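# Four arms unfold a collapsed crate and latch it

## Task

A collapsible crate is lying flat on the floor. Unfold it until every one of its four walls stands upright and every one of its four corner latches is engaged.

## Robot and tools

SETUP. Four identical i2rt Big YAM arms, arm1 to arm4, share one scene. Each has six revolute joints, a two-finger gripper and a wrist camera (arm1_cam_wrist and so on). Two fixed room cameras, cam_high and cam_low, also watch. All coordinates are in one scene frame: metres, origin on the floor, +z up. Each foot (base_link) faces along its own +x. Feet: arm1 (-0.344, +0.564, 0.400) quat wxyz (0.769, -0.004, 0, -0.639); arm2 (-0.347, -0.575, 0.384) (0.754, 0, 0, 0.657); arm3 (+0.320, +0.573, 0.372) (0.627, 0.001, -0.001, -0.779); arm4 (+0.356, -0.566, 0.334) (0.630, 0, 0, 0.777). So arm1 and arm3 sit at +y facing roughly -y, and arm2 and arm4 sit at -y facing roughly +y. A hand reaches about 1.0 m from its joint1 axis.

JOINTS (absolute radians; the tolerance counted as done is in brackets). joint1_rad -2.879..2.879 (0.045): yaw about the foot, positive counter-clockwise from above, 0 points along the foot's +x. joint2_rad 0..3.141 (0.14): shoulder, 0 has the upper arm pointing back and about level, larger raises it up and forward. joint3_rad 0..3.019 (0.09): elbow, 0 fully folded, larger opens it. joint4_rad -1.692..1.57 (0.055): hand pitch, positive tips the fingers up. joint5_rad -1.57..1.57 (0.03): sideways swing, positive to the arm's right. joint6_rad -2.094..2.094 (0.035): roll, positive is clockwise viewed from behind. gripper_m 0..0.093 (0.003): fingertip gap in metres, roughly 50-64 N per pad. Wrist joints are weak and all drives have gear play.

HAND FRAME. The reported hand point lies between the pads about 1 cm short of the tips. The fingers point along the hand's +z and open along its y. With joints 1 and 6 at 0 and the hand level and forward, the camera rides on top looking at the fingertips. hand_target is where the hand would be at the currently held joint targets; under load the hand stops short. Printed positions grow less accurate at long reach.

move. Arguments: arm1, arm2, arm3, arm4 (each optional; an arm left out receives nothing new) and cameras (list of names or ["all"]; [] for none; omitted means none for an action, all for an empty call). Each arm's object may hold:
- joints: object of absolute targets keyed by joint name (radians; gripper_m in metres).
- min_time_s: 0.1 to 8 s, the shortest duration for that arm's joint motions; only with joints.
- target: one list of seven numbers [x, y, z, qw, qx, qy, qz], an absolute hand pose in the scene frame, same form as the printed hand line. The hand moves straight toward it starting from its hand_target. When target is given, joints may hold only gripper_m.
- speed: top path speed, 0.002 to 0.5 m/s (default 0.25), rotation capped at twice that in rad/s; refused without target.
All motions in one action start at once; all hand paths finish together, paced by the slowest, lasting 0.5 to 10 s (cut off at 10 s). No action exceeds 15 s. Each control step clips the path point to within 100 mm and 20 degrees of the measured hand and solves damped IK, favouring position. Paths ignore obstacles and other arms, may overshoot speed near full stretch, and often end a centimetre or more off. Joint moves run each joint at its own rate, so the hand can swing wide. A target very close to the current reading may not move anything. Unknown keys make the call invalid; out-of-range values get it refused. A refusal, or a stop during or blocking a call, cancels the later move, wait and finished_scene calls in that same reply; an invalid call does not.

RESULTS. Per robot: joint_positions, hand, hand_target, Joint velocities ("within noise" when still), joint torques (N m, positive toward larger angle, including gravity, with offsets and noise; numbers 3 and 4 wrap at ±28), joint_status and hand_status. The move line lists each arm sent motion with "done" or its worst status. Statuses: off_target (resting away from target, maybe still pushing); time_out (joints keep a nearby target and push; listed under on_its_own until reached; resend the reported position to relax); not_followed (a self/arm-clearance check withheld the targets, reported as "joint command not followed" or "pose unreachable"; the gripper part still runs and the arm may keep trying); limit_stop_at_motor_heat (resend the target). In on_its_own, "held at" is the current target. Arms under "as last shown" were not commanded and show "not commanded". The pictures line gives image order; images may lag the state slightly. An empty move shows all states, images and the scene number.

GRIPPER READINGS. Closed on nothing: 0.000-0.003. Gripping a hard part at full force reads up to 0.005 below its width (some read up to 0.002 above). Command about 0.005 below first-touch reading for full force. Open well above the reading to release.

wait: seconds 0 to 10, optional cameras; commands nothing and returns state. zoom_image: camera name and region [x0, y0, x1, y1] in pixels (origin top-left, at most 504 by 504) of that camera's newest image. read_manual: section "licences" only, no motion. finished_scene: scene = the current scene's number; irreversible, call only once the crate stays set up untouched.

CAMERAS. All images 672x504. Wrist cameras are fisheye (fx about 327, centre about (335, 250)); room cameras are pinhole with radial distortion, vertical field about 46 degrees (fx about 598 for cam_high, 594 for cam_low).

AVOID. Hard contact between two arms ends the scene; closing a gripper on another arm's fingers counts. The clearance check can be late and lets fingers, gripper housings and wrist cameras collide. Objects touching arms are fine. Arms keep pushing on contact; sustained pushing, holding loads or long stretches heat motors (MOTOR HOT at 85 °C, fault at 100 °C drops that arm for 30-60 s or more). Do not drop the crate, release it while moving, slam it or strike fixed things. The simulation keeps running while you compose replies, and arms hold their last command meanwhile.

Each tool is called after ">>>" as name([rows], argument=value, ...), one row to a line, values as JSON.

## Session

>>> move()

Scene clock: 0.00 s.
Joint torques (N m): no reading
Motor temperatures (°C): arm1=[27 28 28 26 23 23 25] | arm2=[23 24 24 24 27 26 24] | arm3=[26 24 27 23 26 23 27] | arm4=[24 26 26 29 27 25 26]
Heat: arm1: hottest joint2_rad 28 °C; arm2: hottest joint5_rad 27 °C; arm3: hottest joint3_rad 27 °C; arm4: hottest joint4_rad 29 °C.
Joint velocities: within noise
arm1.joint_positions: joint1_rad=+0.789 joint2_rad=+0.609 joint3_rad=+1.408 joint4_rad=-1.451 joint5_rad=+0.217 joint6_rad=-0.687 gripper_m=+0.09396
arm1.joint_status: not commanded
arm1.hand: x=-0.1883 y=+0.4177 z=+0.9285 quat_wxyz=(-0.292, -0.006, -0.892, +0.344) (m; scene frame)
arm1.hand_target: x=-0.1903 y=+0.4192 z=+0.9383 quat_wxyz=(-0.301, -0.007, -0.887, +0.350) (m; scene frame)
arm1.hand_status: not commanded
arm2.joint_positions: joint1_rad=-0.187 joint2_rad=+0.597 joint3_rad=+1.311 joint4_rad=-1.291 joint5_rad=+0.240 joint6_rad=-0.242 gripper_m=+0.09396
arm2.joint_status: not commanded
arm2.hand: x=-0.2313 y=-0.3616 z=+0.9012 quat_wxyz=(-0.466, +0.549, -0.680, -0.136) (m; scene frame)
arm2.hand_target: x=-0.2318 y=-0.3633 z=+0.9149 quat_wxyz=(-0.477, +0.543, -0.676, -0.143) (m; scene frame)
arm2.hand_status: not commanded
arm3.joint_positions: joint1_rad=+0.868 joint2_rad=+0.636 joint3_rad=+1.401 joint4_rad=-1.459 joint5_rad=+0.267 joint6_rad=-0.464 gripper_m=+0.09396
arm3.joint_status: not commanded
arm3.hand: x=+0.4150 y=+0.3713 z=+0.8920 quat_wxyz=(-0.249, -0.258, -0.861, +0.361) (m; scene frame)
arm3.hand_target: x=+0.4139 y=+0.3728 z=+0.9011 quat_wxyz=(-0.257, -0.258, -0.856, +0.367) (m; scene frame)
arm3.hand_status: not commanded
arm4.joint_positions: joint1_rad=-0.127 joint2_rad=+0.607 joint3_rad=+1.357 joint4_rad=-1.287 joint5_rad=+0.181 joint6_rad=-0.762 gripper_m=+0.09396
arm4.joint_status: not commanded
arm4.hand: x=+0.3685 y=-0.3250 z=+0.8718 quat_wxyz=(-0.478, +0.793, -0.350, -0.141) (m; scene frame)
arm4.hand_target: x=+0.3687 y=-0.3277 z=+0.8812 quat_wxyz=(-0.487, +0.788, -0.349, -0.145) (m; scene frame)
arm4.hand_status: not commanded
pictures: arm1_cam_wrist, arm2_cam_wrist, arm3_cam_wrist, arm4_cam_wrist, cam_high, cam_low

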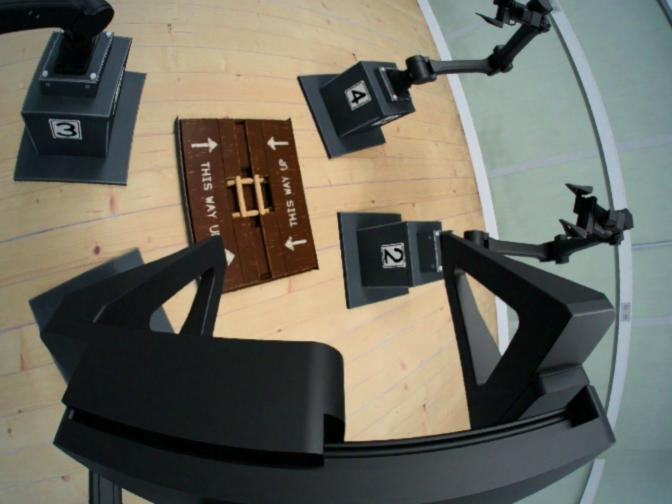

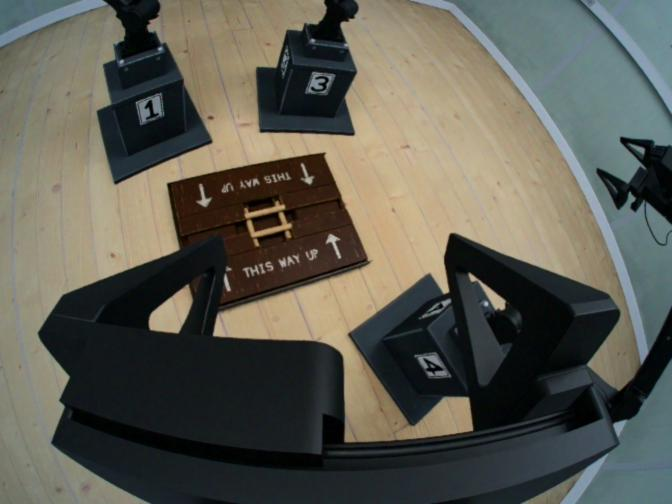

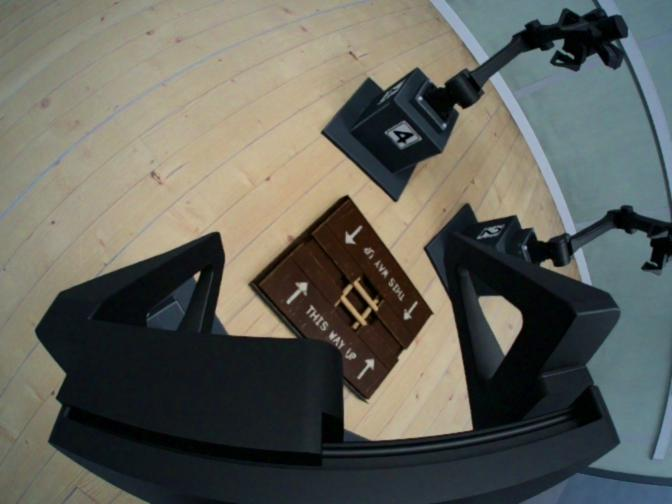

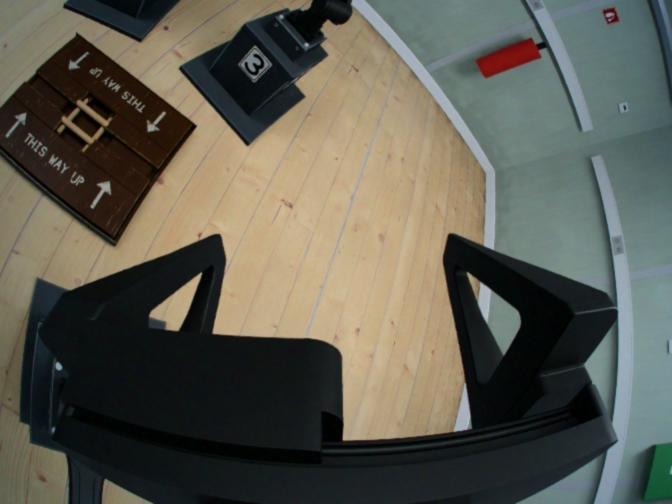

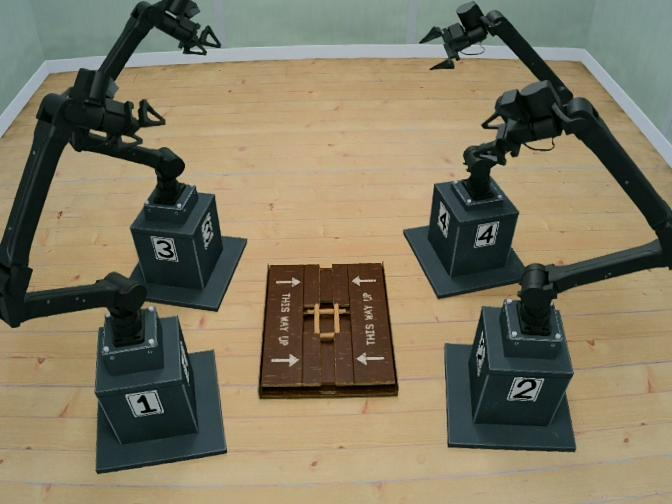

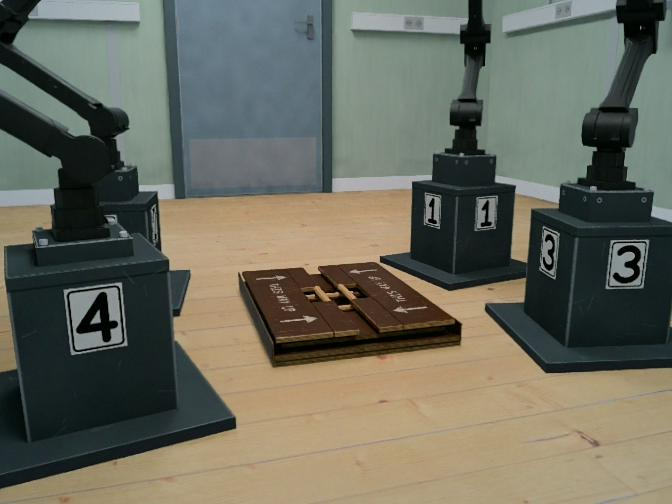

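>>> move(arm1={"target": [-0.008, 0.027, 0.16, 0, 0, 1, 0], "speed": 0.4, "joints": {"gripper_m": 0.042}}, arm4={"target": [-0.030, -0.20, 0.30, 0, -1, 0, 0], "speed": 0.4, "joints": {"gripper_m": 0.042}}, cameras=["arm1_cam_wrist"])

Scene clock: 8.17 s.
Joint torques (N m): arm1=[-1.44 -24.35 8.12 0.1 0.14 -0.02] | arm2=[-0.09 1.08 8.28 1.68 0.1 0] | arm3=[-0.62 -0.5 7.77 1.95 0.24 0.11] | arm4=[2.14 -16.03 10.7 -0.55 -0.22 -0.09]
Motor temperatures (°C): arm1=[27 28 28 26 23 23 25] | arm2=[23 24 25 24 27 26 24] | arm3=[26 24 28 23 26 23 27] | arm4=[24 26 27 29 27 25 26]
Heat: arm1: hottest joint2_rad 28 °C; arm2: hottest joint5_rad 27 °C; arm3: hottest joint3_rad 28 °C; arm4: hottest joint4_rad 29 °C.
move: arm1 off_target; arm4 off_target
Joint velocities: within noise
arm1.joint_positions: joint1_rad=+0.390 joint2_rad=+2.531 joint3_rad=+1.683 joint4_rad=-0.744 joint5_rad=-0.010 joint6_rad=-0.992 gripper_m=+0.04206
arm1.joint_status: all done
arm1.hand: x=-0.0083 y=+0.0449 z=+0.1583 quat_wxyz=(+0.005, -0.002, -1.000, -0.009) (m; scene frame)
arm1.hand_target: x=-0.0076 y=+0.0331 z=+0.1576 quat_wxyz=(+0.003, +0.000, -1.000, -0.004) (m; scene frame)
arm1.hand_status: off_target (0.018 m and 1.2 deg from the pose sent, 0.881 m and 53.7 deg at the start; pose on its path clipped on 14 of 103 steps)
arm2, arm3: as last shown
arm4.joint_positions: joint1_rad=+0.594 joint2_rad=+1.956 joint3_rad=+1.253 joint4_rad=-0.890 joint5_rad=+0.010 joint6_rad=-0.729 gripper_m=+0.04207
arm4.joint_status: all done
arm4.hand: x=-0.0112 y=-0.2081 z=+0.2953 quat_wxyz=(+0.004, +1.000, -0.020, +0.011) (m; scene frame)
arm4.hand_target: x=-0.0232 y=-0.2010 z=+0.2980 quat_wxyz=(+0.001, +1.000, -0.008, +0.006) (m; scene frame)
arm4.hand_status: off_target (0.021 m and 2.7 deg from the pose sent, 0.708 m and 75.1 deg at the start)
pictures: arm1_cam_wrist

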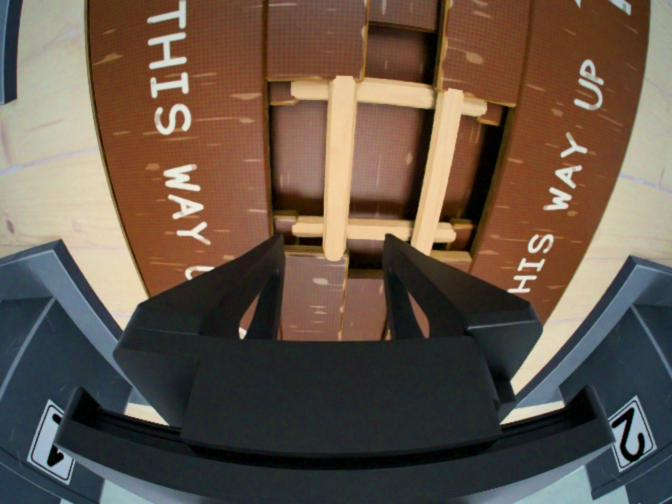

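>>> move(arm1={"target": [-0.014, 0.030, 0.043, 0, 0.0218, 0.9998, 0], "speed": 0.4, "joints": {"gripper_m": 0.044}}, arm3={"target": [0.20, 0.18, 0.45, 0, 0.7224, 0.6915, 0], "speed": 0.4, "joints": {"gripper_m": 0.044}}, arm2={"target": [-0.30, -0.22, 0.48, 0, -0.6915, 0.7224, 0], "speed": 0.4, "joints": {"gripper_m": 0.044}}, cameras=["arm1_cam_wrist", "cam_low"])

Scene clock: 20.23 s.
Joint torques (N m): arm1=[-1.26 -24.59 7.21 0.9 0.15 0.16] | arm2=[0.73 -11.05 8.55 0.66 -0.11 -0.08] | arm3=[-1.73 -10.23 9.47 0.58 0.22 0.12] | arm4=[2.2 -16.03 10.7 -0.55 -0.22 -0.1]
Motor temperatures (°C): arm1=[27 30 29 26 23 23 25] | arm2=[23 24 25 25 27 26 24] | arm3=[26 24 29 23 26 23 27] | arm4=[24 26 27 29 27 25 26]
Heat: arm1: hottest joint2_rad 30 °C; arm2: hottest joint5_rad 27 °C; arm3: hottest joint3_rad 29 °C; arm4: hottest joint4_rad 29 °C.
move: arm1 off_target; arm2 off_target; arm3 off_target
Joint velocities: within noise
arm1.joint_positions: joint1_rad=+0.381 joint2_rad=+2.766 joint3_rad=+1.815 joint4_rad=-0.644 joint5_rad=-0.010 joint6_rad=-0.991 gripper_m=+0.04394
arm1.joint_status: all done
arm1.hand: x=-0.0157 y=+0.0442 z=+0.0483 quat_wxyz=(+0.005, -0.007, -1.000, -0.010) (m; scene frame)
arm1.hand_target: x=-0.0154 y=+0.0316 z=+0.0432 quat_wxyz=(+0.000, -0.018, -1.000, -0.001) (m; scene frame)
arm1.hand_status: off_target (0.015 m and 2.1 deg from the pose sent, 0.116 m and 2.6 deg at the start)
arm2.joint_positions: joint1_rad=+0.001 joint2_rad=+1.383 joint3_rad=+0.883 joint4_rad=-1.124 joint5_rad=+0.005 joint6_rad=-0.085 gripper_m=+0.04413
arm2.joint_status: all done
arm2.hand: x=-0.2996 y=-0.2385 z=+0.4688 quat_wxyz=(+0.019, +0.689, -0.724, +0.019) (m; scene frame)
arm2.hand_target: x=-0.3012 y=-0.2217 z=+0.4797 quat_wxyz=(+0.002, +0.694, -0.720, +0.004) (m; scene frame)
arm2.hand_status: off_target (0.022 m and 3.0 deg from the pose sent, 0.450 m and 58.8 deg at the start)
arm3.joint_positions: joint1_rad=-0.075 joint2_rad=+1.525 joint3_rad=+0.989 joint4_rad=-1.086 joint5_rad=-0.003 joint6_rad=-0.252 gripper_m=+0.04412
arm3.joint_status: all done
arm3.hand: x=+0.2091 y=+0.2018 z=+0.4401 quat_wxyz=(+0.010, -0.720, -0.693, -0.024) (m; scene frame)
arm3.hand_target: x=+0.1989 y=+0.1830 z=+0.4485 quat_wxyz=(+0.002, -0.727, -0.687, -0.007) (m; scene frame)
arm3.hand_status: off_target (0.026 m and 3.0 deg from the pose sent, 0.527 m and 77.2 deg at the start)
arm4.joint_positions: joint1_rad=+0.591 joint2_rad=+1.956 joint3_rad=+1.253 joint4_rad=-0.890 joint5_rad=+0.010 joint6_rad=-0.729 gripper_m=+0.04207
arm4.joint_status: not commanded
arm4.hand: x=-0.0101 y=-0.2069 z=+0.2953 quat_wxyz=(+0.004, +1.000, -0.021, +0.011) (m; scene frame)
arm4.hand_target: x=-0.0220 y=-0.1999 z=+0.2980 quat_wxyz=(+0.001, +1.000, -0.010, +0.006) (m; scene frame)
arm4.hand_status: not commanded
pictures: arm1_cam_wrist, cam_low

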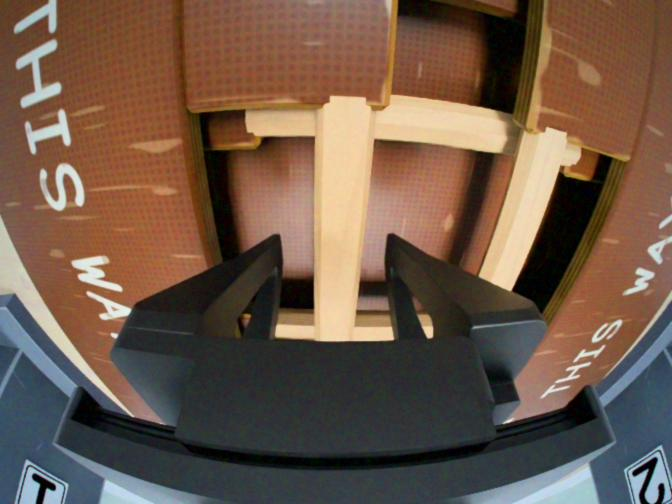

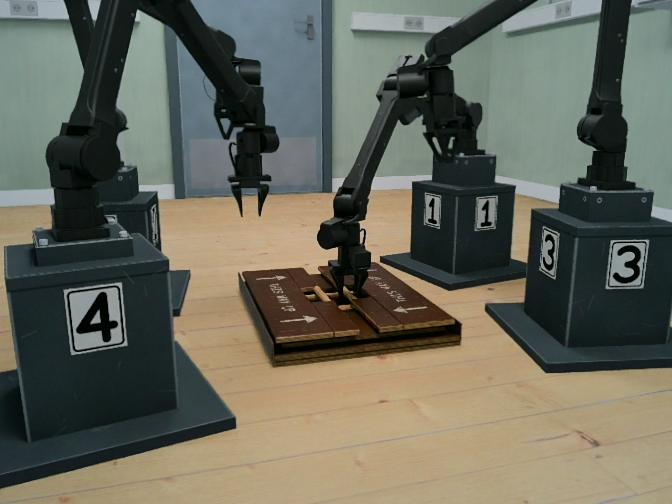

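>>> move(arm1={"joints": {"gripper_m": 0.011}})

Scene clock: 21.80 s.
Joint torques (N m): arm1=[-0.97 -25.11 7.16 0.83 0.06 0.11] | arm2=[0.79 -10.75 8.5 0.65 -0.11 -0.08] | arm3=[-1.32 -9.93 9.29 0.72 0.21 0.14] | arm4=[2.2 -16.09 10.71 -0.55 -0.22 -0.1]
Motor temperatures (°C): arm1=[27 30 29 26 23 23 25] | arm2=[23 24 25 24 27 26 24] | arm3=[26 24 29 23 26 23 27] | arm4=[24 26 27 29 27 25 26]
Heat: arm1: hottest joint2_rad 30 °C; arm2: hottest joint5_rad 27 °C; arm3: hottest joint3_rad 29 °C; arm4: hottest joint4_rad 29 °C.
move: arm1 off_target
Joint velocities: within noise
arm1.joint_positions: joint1_rad=+0.379 joint2_rad=+2.768 joint3_rad=+1.818 joint4_rad=-0.641 joint5_rad=-0.012 joint6_rad=-0.972 gripper_m=+0.01728
arm1.joint_status: gripper_m off_target (ended at +0.01732, target +0.01100)
arm1.hand: x=-0.0153 y=+0.0424 z=+0.0481 quat_wxyz=(+0.003, -0.017, -1.000, -0.009) (m; scene frame)
arm1.hand_target: x=-0.0146 y=+0.0318 z=+0.0429 quat_wxyz=(-0.001, -0.022, -1.000, -0.002) (m; scene frame)
arm1.hand_status: not commanded
arm2, arm3, arm4: as last shown
pictures: none

>>> move(arm1={"target": [-0.0135, 0.046, 0.107, 0, 0.0218, 0.9998, 0], "speed": 0.16})

>>> move(arm1={"target": [-0.0125, 0.064, 0.166, 0, 0.0218, 0.9998, 0], "speed": 0.18})

>>> move(arm1={"target": [-0.011, 0.103, 0.210, 0, 0.0218, 0.9998, 0], "speed": 0.18})

>>> move(arm1={"target": [-0.009, 0.157, 0.243, 0, 0.0218, 0.9998, 0], "speed": 0.18})

>>> move(arm1={"target": [-0.0075, 0.212, 0.248, 0, 0.0218, 0.9998, 0], "speed": 0.15}, arm4={"target": [-0.025, -0.018, 0.13, 0, -0.9998, 0.0218, 0], "speed": 0.25}, cameras=["arm4_cam_wrist", "cam_low"])

Scene clock: 29.47 s.
Joint torques (N m): arm1=[-0.26 -30.33 3.52 -0.91 0 0.09] | arm2=[0.73 -10.81 8.51 0.68 -0.11 -0.08] | arm3=[-1.14 -10.23 9.44 0.58 0.21 0.18] | arm4=[2.2 -16.09 10.7 -0.55 -0.22 -0.1]
Motor temperatures (°C): arm1=[27 31 29 26 23 23 25] | arm2=[23 24 26 24 27 26 24] | arm3=[26 24 29 23 26 23 27] | arm4=[24 26 28 29 27 25 26]
Heat: arm1: hottest joint2_rad 31 °C; arm2: hottest joint5_rad 27 °C; arm3: hottest joint3_rad 29 °C; arm4: hottest joint4_rad 29 °C.
move: arm1 off_target
Joint velocities: within noise
arm1.joint_positions: joint1_rad=+0.382 joint2_rad=+2.669 joint3_rad=+1.720 joint4_rad=-0.611 joint5_rad=-0.003 joint6_rad=-0.963 gripper_m=+0.01725
arm1.joint_status: not commanded
arm1.hand: x=-0.0157 y=+0.0440 z=+0.0846 quat_wxyz=(-0.001, -0.020, -1.000, +0.007) (m; scene frame)
arm1.hand_target: x=-0.0130 y=+0.0433 z=+0.1060 quat_wxyz=(-0.001, -0.022, -1.000, +0.005) (m; scene frame)
arm1.hand_status: off_target (0.023 m and 0.8 deg from the pose sent, 0.059 m and 1.2 deg at the start)
arm2, arm3, arm4: as last shown
pictures: none

Scene clock: 30.47 s.
Joint torques (N m): arm1=[0.56 -30.39 3.79 -1.22 -0.1 0.14] | arm2=[0.73 -10.81 8.51 0.66 -0.11 -0.08] | arm3=[-1.26 -9.64 9.29 0.65 0.18 0.13] | arm4=[2.14 -16.03 10.71 -0.55 -0.22 -0.1]
Motor temperatures (°C): arm1=[27 31 29 26 23 23 25] | arm2=[23 24 26 24 27 26 24] | arm3=[26 24 30 23 26 23 27] | arm4=[24 26 28 29 27 25 26]
Heat: arm1: hottest joint2_rad 31 °C; arm2: hottest joint5_rad 27 °C; arm3: hottest joint3_rad 30 °C; arm4: hottest joint4_rad 29 °C.
move: arm1 off_target
Joint velocities: within noise
arm1.joint_positions: joint1_rad=+0.398 joint2_rad=+2.528 joint3_rad=+1.600 joint4_rad=-0.634 joint5_rad=-0.003 joint6_rad=-0.946 gripper_m=+0.01672
arm1.joint_status: not commanded
arm1.hand: x=-0.0147 y=+0.0605 z=+0.1401 quat_wxyz=(-0.001, -0.021, -1.000, +0.006) (m; scene frame)
arm1.hand_target: x=-0.0120 y=+0.0633 z=+0.1645 quat_wxyz=(+0.000, -0.021, -1.000, +0.000) (m; scene frame)
arm1.hand_status: off_target (0.026 m and 0.7 deg from the pose sent, 0.084 m and 0.8 deg at the start)
arm2, arm3, arm4: as last shown
pictures: none

Scene clock: 31.53 s.
Joint torques (N m): arm1=[0.38 -28.45 3.48 -1.07 -0.33 0.17] | arm2=[0.73 -10.81 8.5 0.69 -0.11 -0.08] | arm3=[-1.26 -10.23 9.42 0.62 0.22 0.13] | arm4=[2.2 -16.09 10.7 -0.55 -0.22 -0.1]
Motor temperatures (°C): arm1=[27 31 29 26 23 23 25] | arm2=[23 24 26 24 27 26 24] | arm3=[26 24 30 23 26 23 27] | arm4=[24 26 28 29 27 25 26]
Heat: arm1: hottest joint2_rad 31 °C; arm2: hottest joint5_rad 27 °C; arm3: hottest joint3_rad 30 °C; arm4: hottest joint4_rad 29 °C.
move: arm1 off_target
Joint velocities: within noise
arm1.joint_positions: joint1_rad=+0.432 joint2_rad=+2.380 joint3_rad=+1.453 joint4_rad=-0.631 joint5_rad=+0.002 joint6_rad=-0.914 gripper_m=+0.01672
arm1.joint_status: not commanded
arm1.hand: x=-0.0135 y=+0.0932 z=+0.1901 quat_wxyz=(+0.000, -0.020, -1.000, +0.009) (m; scene frame)
arm1.hand_target: x=-0.0107 y=+0.1018 z=+0.2099 quat_wxyz=(+0.000, -0.021, -1.000, +0.001) (m; scene frame)
arm1.hand_status: off_target (0.022 m and 1.0 deg from the pose sent, 0.082 m and 0.7 deg at the start)
arm2, arm3, arm4: as last shown
pictures: none

Scene clock: 32.67 s.
Joint torques (N m): arm1=[1.03 -24.94 3.62 -0.4 -0.28 0.16] | arm2=[0.79 -10.75 8.5 0.65 -0.11 -0.09] | arm3=[-1.14 -9.93 9.36 0.66 0.2 0.12] | arm4=[2.14 -16.09 10.7 -0.57 -0.22 -0.1]
Motor temperatures (°C): arm1=[27 31 29 26 23 23 25] | arm2=[23 24 26 24 27 26 24] | arm3=[26 24 30 23 26 23 27] | arm4=[24 26 28 29 27 25 26]
Heat: arm1: hottest joint2_rad 31 °C; arm2: hottest joint5_rad 27 °C; arm3: hottest joint3_rad 30 °C; arm4: hottest joint4_rad 29 °C.
move: arm1 off_target
Joint velocities: within noise
arm1.joint_positions: joint1_rad=+0.490 joint2_rad=+2.231 joint3_rad=+1.287 joint4_rad=-0.620 joint5_rad=+0.000 joint6_rad=-0.854 gripper_m=+0.01627
arm1.joint_status: not commanded
arm1.hand: x=-0.0123 y=+0.1463 z=+0.2312 quat_wxyz=(+0.001, -0.021, -1.000, +0.006) (m; scene frame)
arm1.hand_target: x=-0.0102 y=+0.1562 z=+0.2423 quat_wxyz=(+0.001, -0.021, -1.000, -0.001) (m; scene frame)
arm1.hand_status: off_target (0.016 m and 0.7 deg from the pose sent, 0.083 m and 1.0 deg at the start)
arm2, arm3, arm4: as last shown
pictures: none

Scene clock: 34.70 s.
Joint torques (N m): arm1=[1.55 -22.12 2.95 -0.29 -0.56 0.21] | arm2=[0.73 -10.75 8.5 0.66 -0.11 -0.08] | arm3=[-1.03 -9.88 9.42 0.55 0.2 0.15] | arm4=[1.67 -21.95 10.65 -0.54 -0.24 -0.09]
Motor temperatures (°C): arm1=[27 31 29 26 23 23 25] | arm2=[23 24 26 24 27 26 24] | arm3=[26 24 30 23 26 23 27] | arm4=[24 27 28 29 27 25 26]
Heat: arm1: hottest joint2_rad 31 °C; arm2: hottest joint5_rad 27 °C; arm3: hottest joint3_rad 30 °C; arm4: hottest joint4_rad 29 °C.
move: arm1 off_target; arm4 off_target
Joint velocities: within noise
arm1.joint_positions: joint1_rad=+0.545 joint2_rad=+2.140 joint3_rad=+1.157 joint4_rad=-0.555 joint5_rad=+0.010 joint6_rad=-0.790 gripper_m=+0.01564
arm1.joint_status: not commanded
arm1.hand: x=-0.0115 y=+0.1874 z=+0.2472 quat_wxyz=(-0.005, -0.026, -1.000, +0.018) (m; scene frame)
arm1.hand_target: x=-0.0112 y=+0.2073 z=+0.2487 quat_wxyz=(+0.000, -0.024, -1.000, +0.002) (m; scene frame)
arm1.hand_status: off_target (0.025 m and 2.2 deg from the pose sent, 0.068 m and 0.7 deg at the start)
arm2, arm3: as last shown
arm4.joint_positions: joint1_rad=+0.405 joint2_rad=+2.515 joint3_rad=+1.805 joint4_rad=-0.864 joint5_rad=+0.000 joint6_rad=-0.903 gripper_m=+0.04207
arm4.joint_status: not commanded
arm4.hand: x=-0.0220 y=-0.0282 z=+0.1352 quat_wxyz=(+0.001, +1.000, -0.028, +0.001) (m; scene frame)
arm4.hand_target: x=-0.0254 y=-0.0216 z=+0.1287 quat_wxyz=(+0.001, +1.000, -0.020, +0.000) (m; scene frame)
arm4.hand_status: off_target (0.012 m and 0.7 deg from the pose sent, 0.251 m and 1.4 deg at the start)
pictures: arm4_cam_wrist, cam_low

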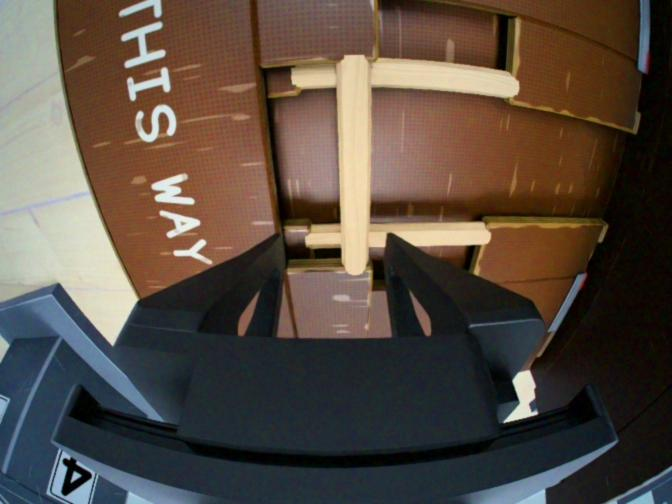

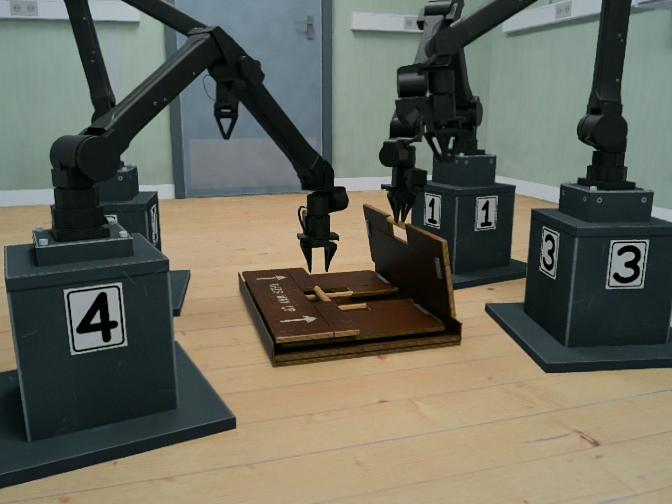

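>>> move(arm1={"target": [-0.006, 0.258, 0.246, 0, 0.0218, 0.9998, 0], "speed": 0.12}, arm4={"target": [-0.025, -0.010, 0.037, 0, -0.9998, 0.0218, 0], "speed": 0.2, "joints": {"gripper_m": 0.04}}, cameras=["arm4_cam_wrist", "cam_low"])

Scene clock: 39.57 s.
Joint torques (N m): arm1=[3.84 -19.72 2.13 -0.13 -0.94 0.3] | arm2=[0.73 -10.81 8.51 0.68 -0.11 -0.08] | arm3=[-1.38 -9.64 9.35 0.83 0.23 0.12] | arm4=[1.2 -22.71 10.15 -0.35 -0.21 -0.1]
Motor temperatures (°C): arm1=[27 31 29 26 23 23 26] | arm2=[23 25 26 24 27 26 24] | arm3=[26 25 30 23 26 23 27] | arm4=[24 27 29 29 27 25 26]
Heat: arm1: hottest joint2_rad 31 °C; arm2: hottest joint5_rad 27 °C; arm3: hottest joint3_rad 30 °C; arm4: hottest joint3_rad 29 °C.
move: arm1 off_target; arm4 done
Joint velocities: within noise
arm1.joint_positions: joint1_rad=+0.600 joint2_rad=+2.085 joint3_rad=+1.063 joint4_rad=-0.503 joint5_rad=+0.019 joint6_rad=-0.722 gripper_m=+0.01347
arm1.joint_status: not commanded
arm1.hand: x=-0.0099 y=+0.2229 z=+0.2533 quat_wxyz=(-0.007, -0.032, -0.999, +0.025) (m; scene frame)
arm1.hand_target: x=-0.0070 y=+0.2565 z=+0.2467 quat_wxyz=(+0.000, -0.021, -1.000, +0.001) (m; scene frame)
arm1.hand_status: off_target (0.036 m and 3.3 deg from the pose sent, 0.071 m and 2.2 deg at the start)
arm2, arm3: as last shown
arm4.joint_positions: joint1_rad=+0.396 joint2_rad=+2.719 joint3_rad=+1.943 joint4_rad=-0.801 joint5_rad=+0.000 joint6_rad=-0.917 gripper_m=+0.04008
arm4.joint_status: all done
arm4.hand: x=-0.0221 y=-0.0175 z=+0.0430 quat_wxyz=(+0.002, +1.000, -0.025, +0.002) (m; scene frame)
arm4.hand_target: x=-0.0226 y=-0.0097 z=+0.0371 quat_wxyz=(+0.000, +1.000, -0.020, -0.001) (m; scene frame)
arm4.hand_status: done (0.010 m and 0.5 deg from the pose sent, 0.100 m and 0.7 deg at the start)
pictures: arm4_cam_wrist, cam_low

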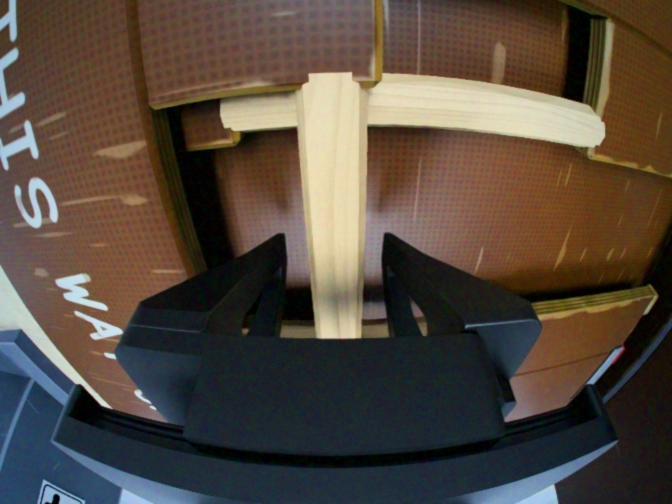

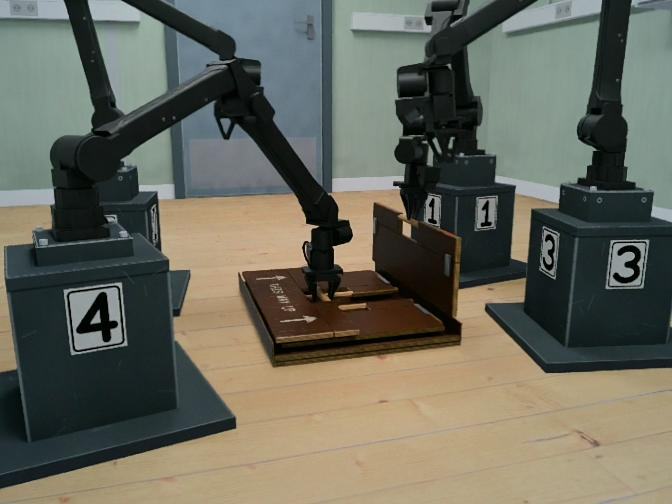

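>>> move(arm4={"joints": {"gripper_m": 0.011}})

>>> move(arm4={"target": [-0.0235, -0.0165, 0.096, 0, -0.9998, 0.0218, 0], "speed": 0.16})

>>> move(arm4={"target": [-0.0245, -0.0375, 0.154, 0, -0.9998, 0.0218, 0], "speed": 0.18})

>>> move(arm4={"target": [-0.0265, -0.0805, 0.200, 0, -0.9998, 0.0218, 0], "speed": 0.18})

>>> move(arm4={"target": [-0.0285, -0.1345, 0.232, 0, -0.9998, 0.0218, 0], "speed": 0.18}, cameras=["arm4_cam_wrist", "cam_low"])

Scene clock: 45.40 s.
Joint torques (N m): arm1=[3.84 -19.9 2.03 0.1 -0.9 0.31] | arm2=[0.79 -10.75 8.5 0.66 -0.11 -0.08] | arm3=[-1.03 -9.99 9.44 0.49 0.21 0.15] | arm4=[1.32 -22.71 9.94 -0.34 -0.24 0.12]
Motor temperatures (°C): arm1=[27 31 29 26 24 23 26] | arm2=[23 25 26 24 27 26 24] | arm3=[26 25 31 23 26 23 27] | arm4=[24 27 29 29 27 25 26]
Heat: arm1: hottest joint2_rad 31 °C; arm2: hottest joint5_rad 27 °C; arm3: hottest joint3_rad 31 °C; arm4: hottest joint3_rad 29 °C.
move: arm4 off_target
Joint velocities: within noise
arm1: as last shown
arm2.joint_positions: joint1_rad=+0.001 joint2_rad=+1.383 joint3_rad=+0.883 joint4_rad=-1.124 joint5_rad=+0.005 joint6_rad=-0.085 gripper_m=+0.04413
arm2.joint_status: not commanded
arm2.hand: x=-0.2996 y=-0.2385 z=+0.4688 quat_wxyz=(+0.019, +0.689, -0.724, +0.019) (m; scene frame)
arm2.hand_target: x=-0.3012 y=-0.2217 z=+0.4797 quat_wxyz=(+0.002, +0.694, -0.720, +0.004) (m; scene frame)
arm2.hand_status: not commanded
arm3.joint_positions: joint1_rad=-0.075 joint2_rad=+1.525 joint3_rad=+0.989 joint4_rad=-1.086 joint5_rad=-0.003 joint6_rad=-0.252 gripper_m=+0.04412
arm3.joint_status: not commanded
arm3.hand: x=+0.2091 y=+0.2018 z=+0.4401 quat_wxyz=(+0.010, -0.720, -0.693, -0.024) (m; scene frame)
arm3.hand_target: x=+0.1989 y=+0.1830 z=+0.4485 quat_wxyz=(+0.002, -0.727, -0.687, -0.007) (m; scene frame)
arm3.hand_status: not commanded
arm4.joint_positions: joint1_rad=+0.396 joint2_rad=+2.719 joint3_rad=+1.945 joint4_rad=-0.799 joint5_rad=+0.002 joint6_rad=-0.938 gripper_m=+0.01643
arm4.joint_status: gripper_m off_target (ended at +0.01646, target +0.01100)
arm4.hand: x=-0.0225 y=-0.0164 z=+0.0434 quat_wxyz=(+0.000, +1.000, -0.014, +0.001) (m; scene frame)
arm4.hand_target: x=-0.0232 y=-0.0094 z=+0.0372 quat_wxyz=(-0.001, +1.000, -0.019, -0.001) (m; scene frame)
arm4.hand_status: not commanded
pictures: none

Scene clock: 46.47 s.
Joint torques (N m): arm1=[3.96 -19.49 2.3 -0.08 -0.96 0.29] | arm2=[0.73 -10.87 8.51 0.66 -0.11 -0.08] | arm3=[-1.44 -9.76 9.42 0.59 0.22 0.16] | arm4=[1.85 -28.81 6.01 -1.91 -0.58 0.26]
Motor temperatures (°C): arm1=[27 31 29 26 24 23 26] | arm2=[23 25 26 24 27 26 24] | arm3=[26 25 31 23 26 23 27] | arm4=[24 28 29 29 27 25 26]
Heat: arm1: hottest joint2_rad 31 °C; arm2: hottest joint5_rad 27 °C; arm3: hottest joint3_rad 31 °C; arm4: hottest joint3_rad 29 °C.
move: arm4 off_target
Joint velocities: within noise
arm1, arm2, arm3: as last shown
arm4.joint_positions: joint1_rad=+0.399 joint2_rad=+2.667 joint3_rad=+1.902 joint4_rad=-0.795 joint5_rad=+0.013 joint6_rad=-0.938 gripper_m=+0.01642
arm4.joint_status: not commanded
arm4.hand: x=-0.0229 y=-0.0161 z=+0.0653 quat_wxyz=(-0.008, +1.000, -0.013, +0.002) (m; scene frame)
arm4.hand_target: x=-0.0266 y=-0.0154 z=+0.0945 quat_wxyz=(-0.003, +1.000, -0.020, -0.002) (m; scene frame)
arm4.hand_status: off_target (0.031 m and 1.4 deg from the pose sent, 0.053 m and 0.9 deg at the start)
pictures: none

Scene clock: 47.50 s.
Joint torques (N m): arm1=[4.19 -20.19 2.14 0.05 -0.97 0.32] | arm2=[0.79 -10.81 8.5 0.65 -0.11 -0.08] | arm3=[-1.38 -10.17 9.51 0.64 0.22 0.17] | arm4=[2.43 -27.69 6.11 -2 -0.54 0.39]
Motor temperatures (°C): arm1=[27 31 29 26 24 23 26] | arm2=[23 25 26 24 27 26 24] | arm3=[26 25 31 23 26 23 27] | arm4=[24 28 29 29 27 25 26]
Heat: arm1: hottest joint2_rad 31 °C; arm2: hottest joint5_rad 27 °C; arm3: hottest joint3_rad 31 °C; arm4: hottest joint3_rad 29 °C.
move: arm4 off_target
Joint velocities: within noise
arm1, arm2, arm3: as last shown
arm4.joint_positions: joint1_rad=+0.412 joint2_rad=+2.518 joint3_rad=+1.784 joint4_rad=-0.827 joint5_rad=+0.011 joint6_rad=-0.930 gripper_m=+0.01600
arm4.joint_status: not commanded
arm4.hand: x=-0.0222 y=-0.0316 z=+0.1271 quat_wxyz=(-0.007, +1.000, -0.011, +0.002) (m; scene frame)
arm4.hand_target: x=-0.0267 y=-0.0385 z=+0.1524 quat_wxyz=(+0.001, +1.000, -0.020, +0.000) (m; scene frame)
arm4.hand_status: off_target (0.028 m and 1.5 deg from the pose sent, 0.091 m and 1.4 deg at the start)
pictures: none

Scene clock: 48.57 s.
Joint torques (N m): arm1=[3.96 -19.78 2.14 -0.03 -0.99 0.31] | arm2=[0.79 -10.81 8.5 0.66 -0.11 -0.08] | arm3=[-1.85 -9.93 9.4 0.61 0.21 0.11] | arm4=[2.37 -26.11 5.7 -2 -0.63 0.49]
Motor temperatures (°C): arm1=[27 31 29 26 24 23 26] | arm2=[23 25 26 24 27 26 24] | arm3=[26 25 31 23 26 23 27] | arm4=[24 28 29 29 27 25 26]
Heat: arm1: hottest joint2_rad 31 °C; arm2: hottest joint5_rad 27 °C; arm3: hottest joint3_rad 31 °C; arm4: hottest joint3_rad 29 °C.
move: arm4 off_target
Joint velocities: within noise
arm1, arm2, arm3: as last shown
arm4.joint_positions: joint1_rad=+0.444 joint2_rad=+2.364 joint3_rad=+1.632 joint4_rad=-0.818 joint5_rad=+0.016 joint6_rad=-0.897 gripper_m=+0.01640
arm4.joint_status: not commanded
arm4.hand: x=-0.0226 y=-0.0646 z=+0.1787 quat_wxyz=(-0.013, +1.000, -0.012, +0.000) (m; scene frame)
arm4.hand_target: x=-0.0235 y=-0.0762 z=+0.1994 quat_wxyz=(-0.001, +1.000, -0.025, +0.000) (m; scene frame)
arm4.hand_status: off_target (0.027 m and 1.9 deg from the pose sent, 0.088 m and 1.5 deg at the start)
pictures: none

Scene clock: 49.63 s.
Joint torques (N m): arm1=[3.9 -19.49 2.29 -0.08 -1 0.31] | arm2=[0.73 -10.75 8.51 0.66 -0.11 -0.08] | arm3=[-1.32 -9.82 9.52 0.62 0.21 0.14] | arm4=[3.14 -23.24 6 -1.36 -0.71 0.53]
Motor temperatures (°C): arm1=[27 31 29 26 24 23 26] | arm2=[23 25 26 24 27 26 24] | arm3=[26 25 31 23 26 23 27] | arm4=[24 28 29 29 27 25 26]
Heat: arm1: hottest joint2_rad 31 °C; arm2: hottest joint5_rad 27 °C; arm3: hottest joint3_rad 31 °C; arm4: hottest joint3_rad 29 °C.
move: arm4 off_target
Joint velocities: within noise
arm1, arm2, arm3: as last shown
arm4.joint_positions: joint1_rad=+0.502 joint2_rad=+2.214 joint3_rad=+1.465 joint4_rad=-0.807 joint5_rad=+0.017 joint6_rad=-0.838 gripper_m=+0.01623
arm4.joint_status: not commanded
arm4.hand: x=-0.0236 y=-0.1192 z=+0.2190 quat_wxyz=(-0.011, +1.000, -0.011, +0.002) (m; scene frame)
arm4.hand_target: x=-0.0285 y=-0.1336 z=+0.2318 quat_wxyz=(-0.001, +1.000, -0.022, +0.000) (m; scene frame)
arm4.hand_status: off_target (0.021 m and 1.7 deg from the pose sent, 0.088 m and 1.9 deg at the start)
pictures: arm4_cam_wrist, cam_low

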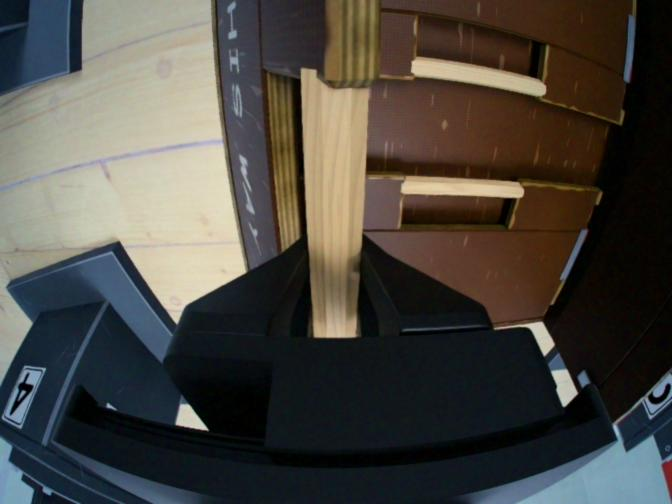

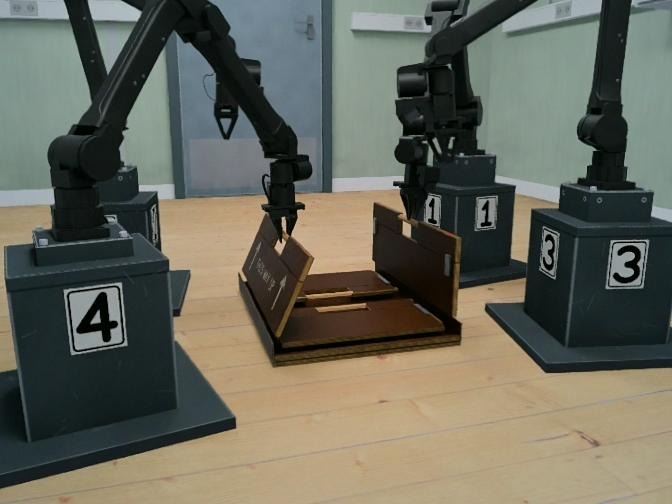

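>>> move(arm4={"target": [-0.0305, -0.1845, 0.238, 0, -0.9998, 0.0218, 0], "speed": 0.15})

>>> move(arm4={"target": [-0.032, -0.240, 0.234, 0, -0.9998, 0.0218, 0], "speed": 0.12}, arm3={"target": [0.021, -0.002, 0.125, 0, 0.7224, 0.6915, 0], "speed": 0.35, "joints": {"gripper_m": 0.042}}, cameras=["arm3_cam_wrist", "cam_low"])

Scene clock: 51.97 s.
Joint torques (N m): arm1=[3.96 -19.96 2.11 0.18 -0.97 0.32] | arm2=[0.73 -10.75 8.51 0.66 -0.11 -0.08] | arm3=[-0.97 -9.7 9.32 0.88 0.19 0.16] | arm4=[4.01 -21.25 5.23 -1.25 -1.06 0.62]
Motor temperatures (°C): arm1=[27 31 29 26 24 23 26] | arm2=[23 25 26 24 27 26 24] | arm3=[26 25 31 23 26 23 27] | arm4=[24 28 29 29 27 25 27]
Heat: arm1: hottest joint2_rad 31 °C; arm2: hottest joint5_rad 27 °C; arm3: hottest joint3_rad 31 °C; arm4: hottest joint3_rad 29 °C.
move: arm4 off_target
Joint velocities: within noise
arm1, arm2, arm3: as last shown
arm4.joint_positions: joint1_rad=+0.554 joint2_rad=+2.130 joint3_rad=+1.345 joint4_rad=-0.761 joint5_rad=+0.028 joint6_rad=-0.785 gripper_m=+0.01616
arm4.joint_status: not commanded
arm4.hand: x=-0.0245 y=-0.1598 z=+0.2322 quat_wxyz=(-0.019, +1.000, -0.012, +0.001) (m; scene frame)
arm4.hand_target: x=-0.0304 y=-0.1832 z=+0.2382 quat_wxyz=(-0.001, +1.000, -0.021, +0.001) (m; scene frame)
arm4.hand_status: off_target (0.026 m and 2.4 deg from the pose sent, 0.068 m and 1.7 deg at the start)
pictures: none

Scene clock: 54.30 s.
Joint torques (N m): arm1=[3.31 -19.9 2.26 0.06 -0.99 0.31] | arm2=[0.79 -10.75 8.51 0.65 -0.11 -0.08] | arm3=[-1.73 -17.49 7.61 -0.12 0.1 -0.01] | arm4=[5.66 -19.6 3.86 -1.36 -1.5 0.83]
Motor temperatures (°C): arm1=[27 31 29 26 24 23 26] | arm2=[23 25 26 24 27 26 24] | arm3=[26 25 31 23 26 23 27] | arm4=[24 28 29 29 27 25 27]
Heat: arm1: hottest joint2_rad 31 °C; arm2: hottest joint5_rad 27 °C; arm3: hottest joint3_rad 31 °C; arm4: hottest joint3_rad 29 °C.
move: arm3 off_target; arm4 off_target
Joint velocities: within noise
arm1, arm2: as last shown
arm3.joint_positions: joint1_rad=-0.256 joint2_rad=+2.547 joint3_rad=+1.745 joint4_rad=-0.761 joint5_rad=+0.000 joint6_rad=-0.422 gripper_m=+0.04213
arm3.joint_status: all done
arm3.hand: x=+0.0293 y=+0.0026 z=+0.1344 quat_wxyz=(-0.002, -0.724, -0.689, +0.003) (m; scene frame)
arm3.hand_target: x=+0.0224 y=+0.0010 z=+0.1237 quat_wxyz=(-0.001, -0.724, -0.689, +0.000) (m; scene frame)
arm3.hand_status: off_target (0.013 m and 0.5 deg from the pose sent, 0.420 m and 3.0 deg at the start)
arm4.joint_positions: joint1_rad=+0.609 joint2_rad=+2.067 joint3_rad=+1.231 joint4_rad=-0.687 joint5_rad=+0.043 joint6_rad=-0.728 gripper_m=+0.01625
arm4.joint_status: not commanded
arm4.hand: x=-0.0250 y=-0.1978 z=+0.2349 quat_wxyz=(-0.032, +0.999, -0.013, -0.003) (m; scene frame)
arm4.hand_target: x=-0.0305 y=-0.2372 z=+0.2339 quat_wxyz=(-0.001, +1.000, -0.021, +0.002) (m; scene frame)
arm4.hand_status: off_target (0.043 m and 3.8 deg from the pose sent, 0.081 m and 2.4 deg at the start)
pictures: arm3_cam_wrist, cam_low

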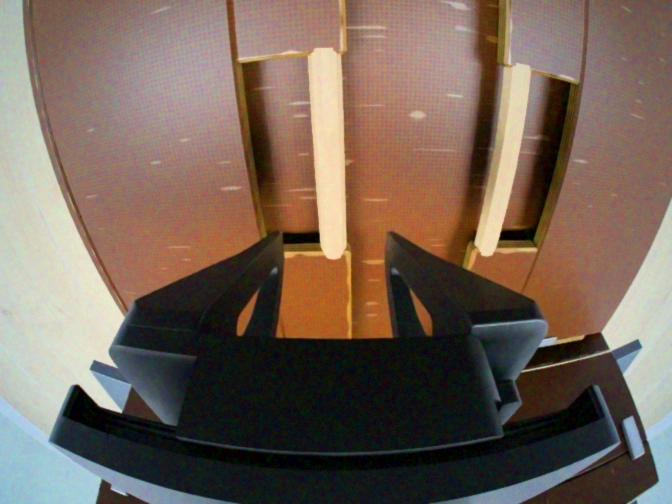

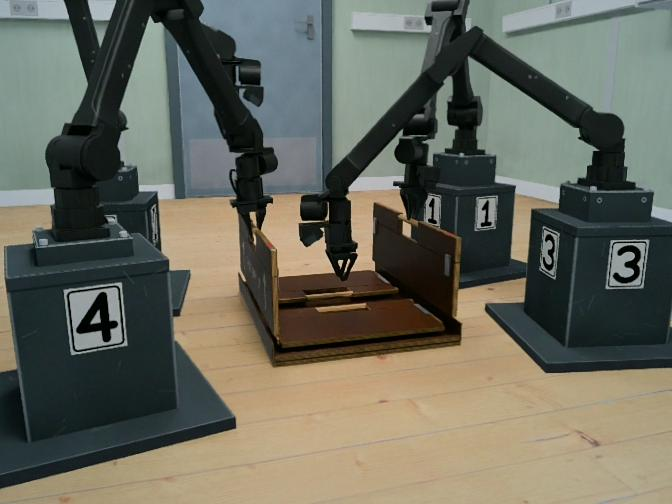

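>>> move(arm3={"target": [0.0255, -0.001, 0.019, 0, 0.7224, 0.6915, 0], "speed": 0.18}, cameras=["arm3_cam_wrist"])

Scene clock: 58.20 s.
Joint torques (N m): arm1=[3.96 -19.19 2.19 0.01 -0.97 0.32] | arm2=[0.73 -10.81 8.5 0.66 -0.11 -0.08] | arm3=[-0.85 -18.32 7.12 0.51 0.11 -0.03] | arm4=[5.66 -19.6 3.88 -1.35 -1.5 0.83]
Motor temperatures (°C): arm1=[27 31 29 26 24 23 26] | arm2=[23 25 26 24 27 26 24] | arm3=[26 25 31 23 26 23 27] | arm4=[24 29 28 29 28 25 27]
Heat: arm1: hottest joint2_rad 31 °C; arm2: hottest joint5_rad 27 °C; arm3: hottest joint3_rad 31 °C; arm4: hottest joint2_rad 29 °C.
move: arm3 off_target
Joint velocities: within noise
arm1.joint_positions: joint1_rad=+0.600 joint2_rad=+2.085 joint3_rad=+1.063 joint4_rad=-0.503 joint5_rad=+0.019 joint6_rad=-0.722 gripper_m=+0.01347
arm1.joint_status: not commanded
arm1.hand: x=-0.0099 y=+0.2229 z=+0.2533 quat_wxyz=(-0.007, -0.032, -0.999, +0.025) (m; scene frame)
arm1.hand_target: x=-0.0070 y=+0.2565 z=+0.2467 quat_wxyz=(+0.000, -0.021, -1.000, +0.001) (m; scene frame)
arm1.hand_status: not commanded
arm2, arm4: as last shown
arm3.joint_positions: joint1_rad=-0.251 joint2_rad=+2.766 joint3_rad=+1.885 joint4_rad=-0.692 joint5_rad=+0.002 joint6_rad=-0.422 gripper_m=+0.04211
arm3.joint_status: not commanded
arm3.hand: x=+0.0320 y=+0.0013 z=+0.0338 quat_wxyz=(+0.000, -0.723, -0.691, -0.002) (m; scene frame)
arm3.hand_target: x=+0.0288 y=-0.0012 z=+0.0198 quat_wxyz=(+0.000, -0.721, -0.693, +0.000) (m; scene frame)
arm3.hand_status: off_target (0.016 m and 0.2 deg from the pose sent, 0.116 m and 0.5 deg at the start)
pictures: arm3_cam_wrist

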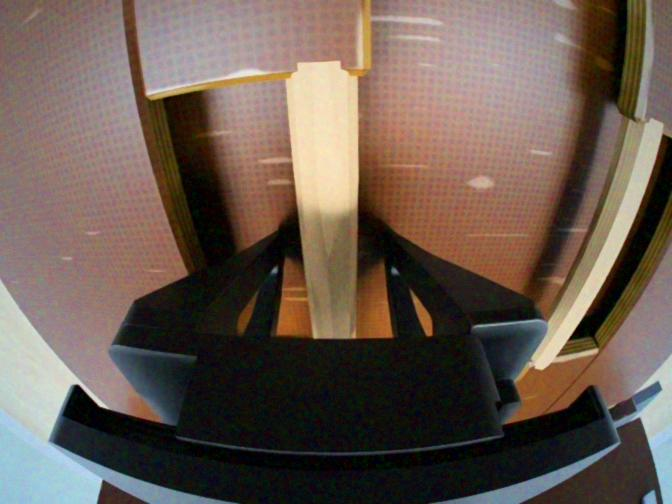

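>>> move(arm3={"joints": {"gripper_m": 0.011}})

>>> move(arm3={"target": [0.0365, -0.002, 0.111, 0, 0.7224, 0.6915, 0], "speed": 0.16})

>>> move(arm3={"target": [0.062, -0.003, 0.168, 0, 0.7224, 0.6915, 0], "speed": 0.18})

>>> move(arm3={"target": [0.116, -0.005, 0.217, 0, 0.7224, 0.6915, 0], "speed": 0.18})

>>> move(arm3={"target": [0.172, -0.007, 0.246, 0, 0.7224, 0.6915, 0], "speed": 0.18}, arm2={"target": [-0.0728, 0.018, 0.130, 0, -0.6915, 0.7224, 0], "speed": 0.3, "joints": {"gripper_m": 0.042}}, cameras=["arm2_cam_wrist", "cam_low"])

Scene clock: 62.63 s.
Joint torques (N m): arm1=[3.96 -19.72 2.22 -0.12 -1.02 0.3] | arm2=[0.79 -10.75 8.51 0.66 -0.11 -0.09] | arm3=[-0.79 -18.02 7.16 0.57 0.15 0.15] | arm4=[5.71 -19.55 3.86 -1.35 -1.51 0.84]
Motor temperatures (°C): arm1=[27 30 29 26 24 23 26] | arm2=[23 25 27 24 27 26 24] | arm3=[26 26 31 23 26 23 27] | arm4=[24 29 28 29 28 25 27]
Heat: arm1: hottest joint2_rad 30 °C; arm2: hottest joint3_rad 27 °C; arm3: hottest joint3_rad 31 °C; arm4: hottest joint2_rad 29 °C.
move: arm3 off_target
Joint velocities: within noise
arm1, arm4: as last shown
arm2.joint_positions: joint1_rad=+0.001 joint2_rad=+1.383 joint3_rad=+0.883 joint4_rad=-1.124 joint5_rad=+0.005 joint6_rad=-0.085 gripper_m=+0.04413
arm2.joint_status: not commanded
arm2.hand: x=-0.2996 y=-0.2385 z=+0.4688 quat_wxyz=(+0.019, +0.689, -0.724, +0.019) (m; scene frame)
arm2.hand_target: x=-0.3012 y=-0.2217 z=+0.4797 quat_wxyz=(+0.002, +0.694, -0.720, +0.004) (m; scene frame)
arm2.hand_status: not commanded
arm3.joint_positions: joint1_rad=-0.251 joint2_rad=+2.766 joint3_rad=+1.885 joint4_rad=-0.693 joint5_rad=-0.006 joint6_rad=-0.450 gripper_m=+0.01661
arm3.joint_status: gripper_m off_target (ended at +0.01664, target +0.01100)
arm3.hand: x=+0.0333 y=+0.0010 z=+0.0338 quat_wxyz=(-0.003, -0.713, -0.701, -0.004) (m; scene frame)
arm3.hand_target: x=+0.0297 y=-0.0019 z=+0.0201 quat_wxyz=(-0.003, -0.718, -0.696, -0.001) (m; scene frame)
arm3.hand_status: not commanded
pictures: none

Scene clock: 63.87 s.
Joint torques (N m): arm1=[3.25 -19.66 2.17 0.13 -0.98 0.32] | arm2=[0.79 -10.75 8.53 0.68 -0.11 -0.08] | arm3=[-0.44 -25.11 3.44 -1.05 -0.16 0.38] | arm4=[5.66 -19.6 3.86 -1.36 -1.5 0.84]
Motor temperatures (°C): arm1=[27 30 29 26 24 23 26] | arm2=[23 25 27 24 27 26 24] | arm3=[26 26 31 23 26 23 27] | arm4=[24 29 28 29 28 25 27]
Heat: arm1: hottest joint2_rad 30 °C; arm2: hottest joint3_rad 27 °C; arm3: hottest joint3_rad 31 °C; arm4: hottest joint2_rad 29 °C.
move: arm3 off_target
Joint velocities: within noise
arm1, arm2, arm4: as last shown
arm3.joint_positions: joint1_rad=-0.239 joint2_rad=+2.662 joint3_rad=+1.799 joint4_rad=-0.708 joint5_rad=+0.017 joint6_rad=-0.442 gripper_m=+0.01641
arm3.joint_status: not commanded
arm3.hand: x=+0.0383 y=+0.0027 z=+0.0773 quat_wxyz=(+0.007, -0.711, -0.703, +0.001) (m; scene frame)
arm3.hand_target: x=+0.0373 y=-0.0046 z=+0.1085 quat_wxyz=(+0.002, -0.721, -0.693, +0.004) (m; scene frame)
arm3.hand_status: off_target (0.034 m and 2.0 deg from the pose sent, 0.077 m and 1.6 deg at the start)
pictures: none

Scene clock: 64.90 s.
Joint torques (N m): arm1=[3.55 -19.14 2.13 0.01 -0.96 0.34] | arm2=[0.79 -10.81 8.5 0.65 -0.11 -0.09] | arm3=[0.09 -25.35 3.74 -1.32 -0.43 0.45] | arm4=[5.66 -19.6 3.88 -1.36 -1.51 0.84]
Motor temperatures (°C): arm1=[27 30 29 26 24 23 26] | arm2=[23 25 27 24 27 26 24] | arm3=[26 26 31 23 26 23 27] | arm4=[24 29 28 29 28 25 27]
Heat: arm1: hottest joint2_rad 30 °C; arm2: hottest joint3_rad 27 °C; arm3: hottest joint3_rad 31 °C; arm4: hottest joint2_rad 29 °C.
move: arm3 off_target
Joint velocities: within noise
arm1, arm2, arm4: as last shown
arm3.joint_positions: joint1_rad=-0.212 joint2_rad=+2.538 joint3_rad=+1.708 joint4_rad=-0.748 joint5_rad=+0.015 joint6_rad=-0.415 gripper_m=+0.01615
arm3.joint_status: not commanded
arm3.hand: x=+0.0579 y=+0.0031 z=+0.1305 quat_wxyz=(+0.008, -0.711, -0.703, -0.002) (m; scene frame)
arm3.hand_target: x=+0.0613 y=-0.0040 z=+0.1659 quat_wxyz=(+0.000, -0.722, -0.691, +0.000) (m; scene frame)
arm3.hand_status: off_target (0.038 m and 2.0 deg from the pose sent, 0.094 m and 2.0 deg at the start)
pictures: none

Scene clock: 66.00 s.
Joint torques (N m): arm1=[3.6 -20.13 2.32 0.06 -0.97 0.3] | arm2=[0.79 -10.81 8.5 0.65 -0.11 -0.08] | arm3=[1.14 -23.77 3.89 -1.25 -0.78 0.59] | arm4=[5.66 -19.55 3.86 -1.36 -1.51 0.83]
Motor temperatures (°C): arm1=[27 30 29 26 24 23 26] | arm2=[23 25 27 24 27 26 24] | arm3=[26 26 31 23 26 23 27] | arm4=[24 29 28 29 28 25 27]
Heat: arm1: hottest joint2_rad 30 °C; arm2: hottest joint3_rad 27 °C; arm3: hottest joint3_rad 31 °C; arm4: hottest joint2_rad 29 °C.
move: arm3 off_target
Joint velocities: within noise
arm1, arm2, arm4: as last shown
arm3.joint_positions: joint1_rad=-0.149 joint2_rad=+2.409 joint3_rad=+1.607 joint4_rad=-0.777 joint5_rad=+0.029 joint6_rad=-0.349 gripper_m=+0.01615
arm3.joint_status: not commanded
arm3.hand: x=+0.0976 y=+0.0035 z=+0.1816 quat_wxyz=(+0.014, -0.712, -0.702, +0.001) (m; scene frame)
arm3.hand_target: x=+0.1092 y=-0.0031 z=+0.2150 quat_wxyz=(+0.001, -0.725, -0.689, +0.001) (m; scene frame)
arm3.hand_status: off_target (0.041 m and 2.3 deg from the pose sent, 0.104 m and 2.0 deg at the start)
pictures: none

Scene clock: 68.63 s.
Joint torques (N m): arm1=[3.78 -19.37 2.18 0.02 -0.98 0.27] | arm2=[-0.56 -24.53 7.43 0.01 -0.15 -0.11] | arm3=[1.9 -22.3 4.45 -0.4 -0.89 0.66] | arm4=[5.6 -19.6 3.86 -1.36 -1.51 0.84]
Motor temperatures (°C): arm1=[27 30 29 26 24 23 26] | arm2=[23 25 27 24 27 26 24] | arm3=[26 27 31 23 26 23 27] | arm4=[24 29 28 29 28 25 27]
Heat: arm1: hottest joint2_rad 30 °C; arm2: hottest joint3_rad 27 °C; arm3: hottest joint3_rad 31 °C; arm4: hottest joint2_rad 29 °C.
move: arm2 off_target; arm3 off_target
Joint velocities: within noise
arm1, arm4: as last shown
arm2.joint_positions: joint1_rad=-0.295 joint2_rad=+2.605 joint3_rad=+1.783 joint4_rad=-0.772 joint5_rad=-0.001 joint6_rad=-0.367 gripper_m=+0.04214
arm2.joint_status: all done
arm2.hand: x=-0.0804 y=+0.0029 z=+0.1224 quat_wxyz=(+0.011, +0.684, -0.729, +0.004) (m; scene frame)
arm2.hand_target: x=-0.0730 y=+0.0146 z=+0.1281 quat_wxyz=(+0.002, +0.686, -0.728, -0.001) (m; scene frame)
arm2.hand_status: off_target (0.019 m and 1.7 deg from the pose sent, 0.482 m and 3.0 deg at the start)
arm3.joint_positions: joint1_rad=-0.064 joint2_rad=+2.312 joint3_rad=+1.539 joint4_rad=-0.822 joint5_rad=+0.029 joint6_rad=-0.267 gripper_m=+0.01610
arm3.joint_status: not commanded
arm3.hand: x=+0.1511 y=+0.0030 z=+0.2203 quat_wxyz=(+0.018, -0.711, -0.703, -0.004) (m; scene frame)
arm3.hand_target: x=+0.1709 y=-0.0077 z=+0.2456 quat_wxyz=(+0.000, -0.722, -0.692, +0.000) (m; scene frame)
arm3.hand_status: off_target (0.035 m and 2.8 deg from the pose sent, 0.099 m and 2.3 deg at the start)
pictures: arm2_cam_wrist, cam_low

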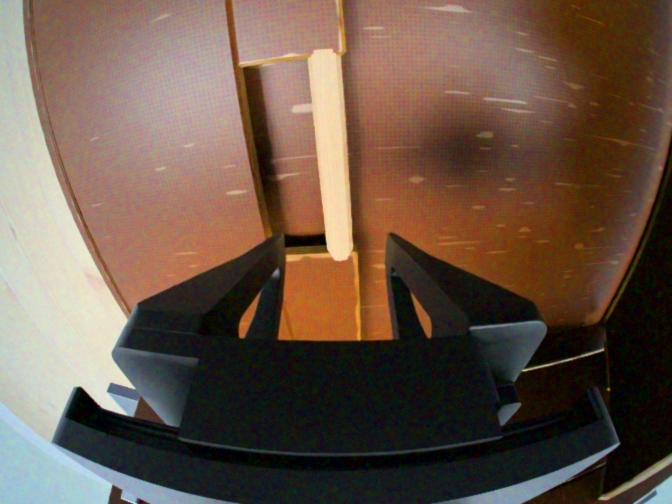

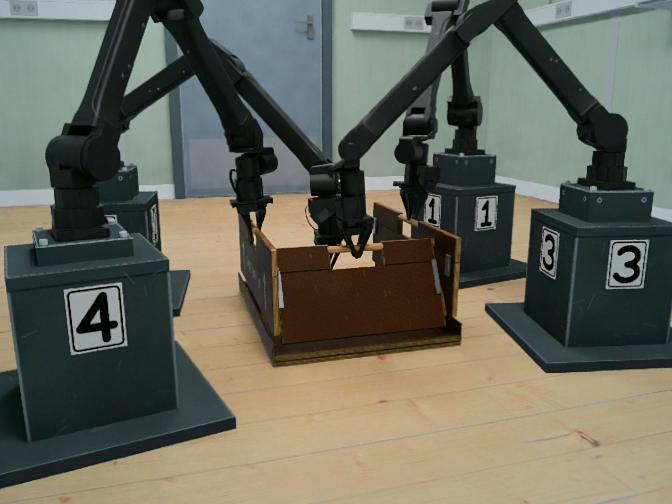

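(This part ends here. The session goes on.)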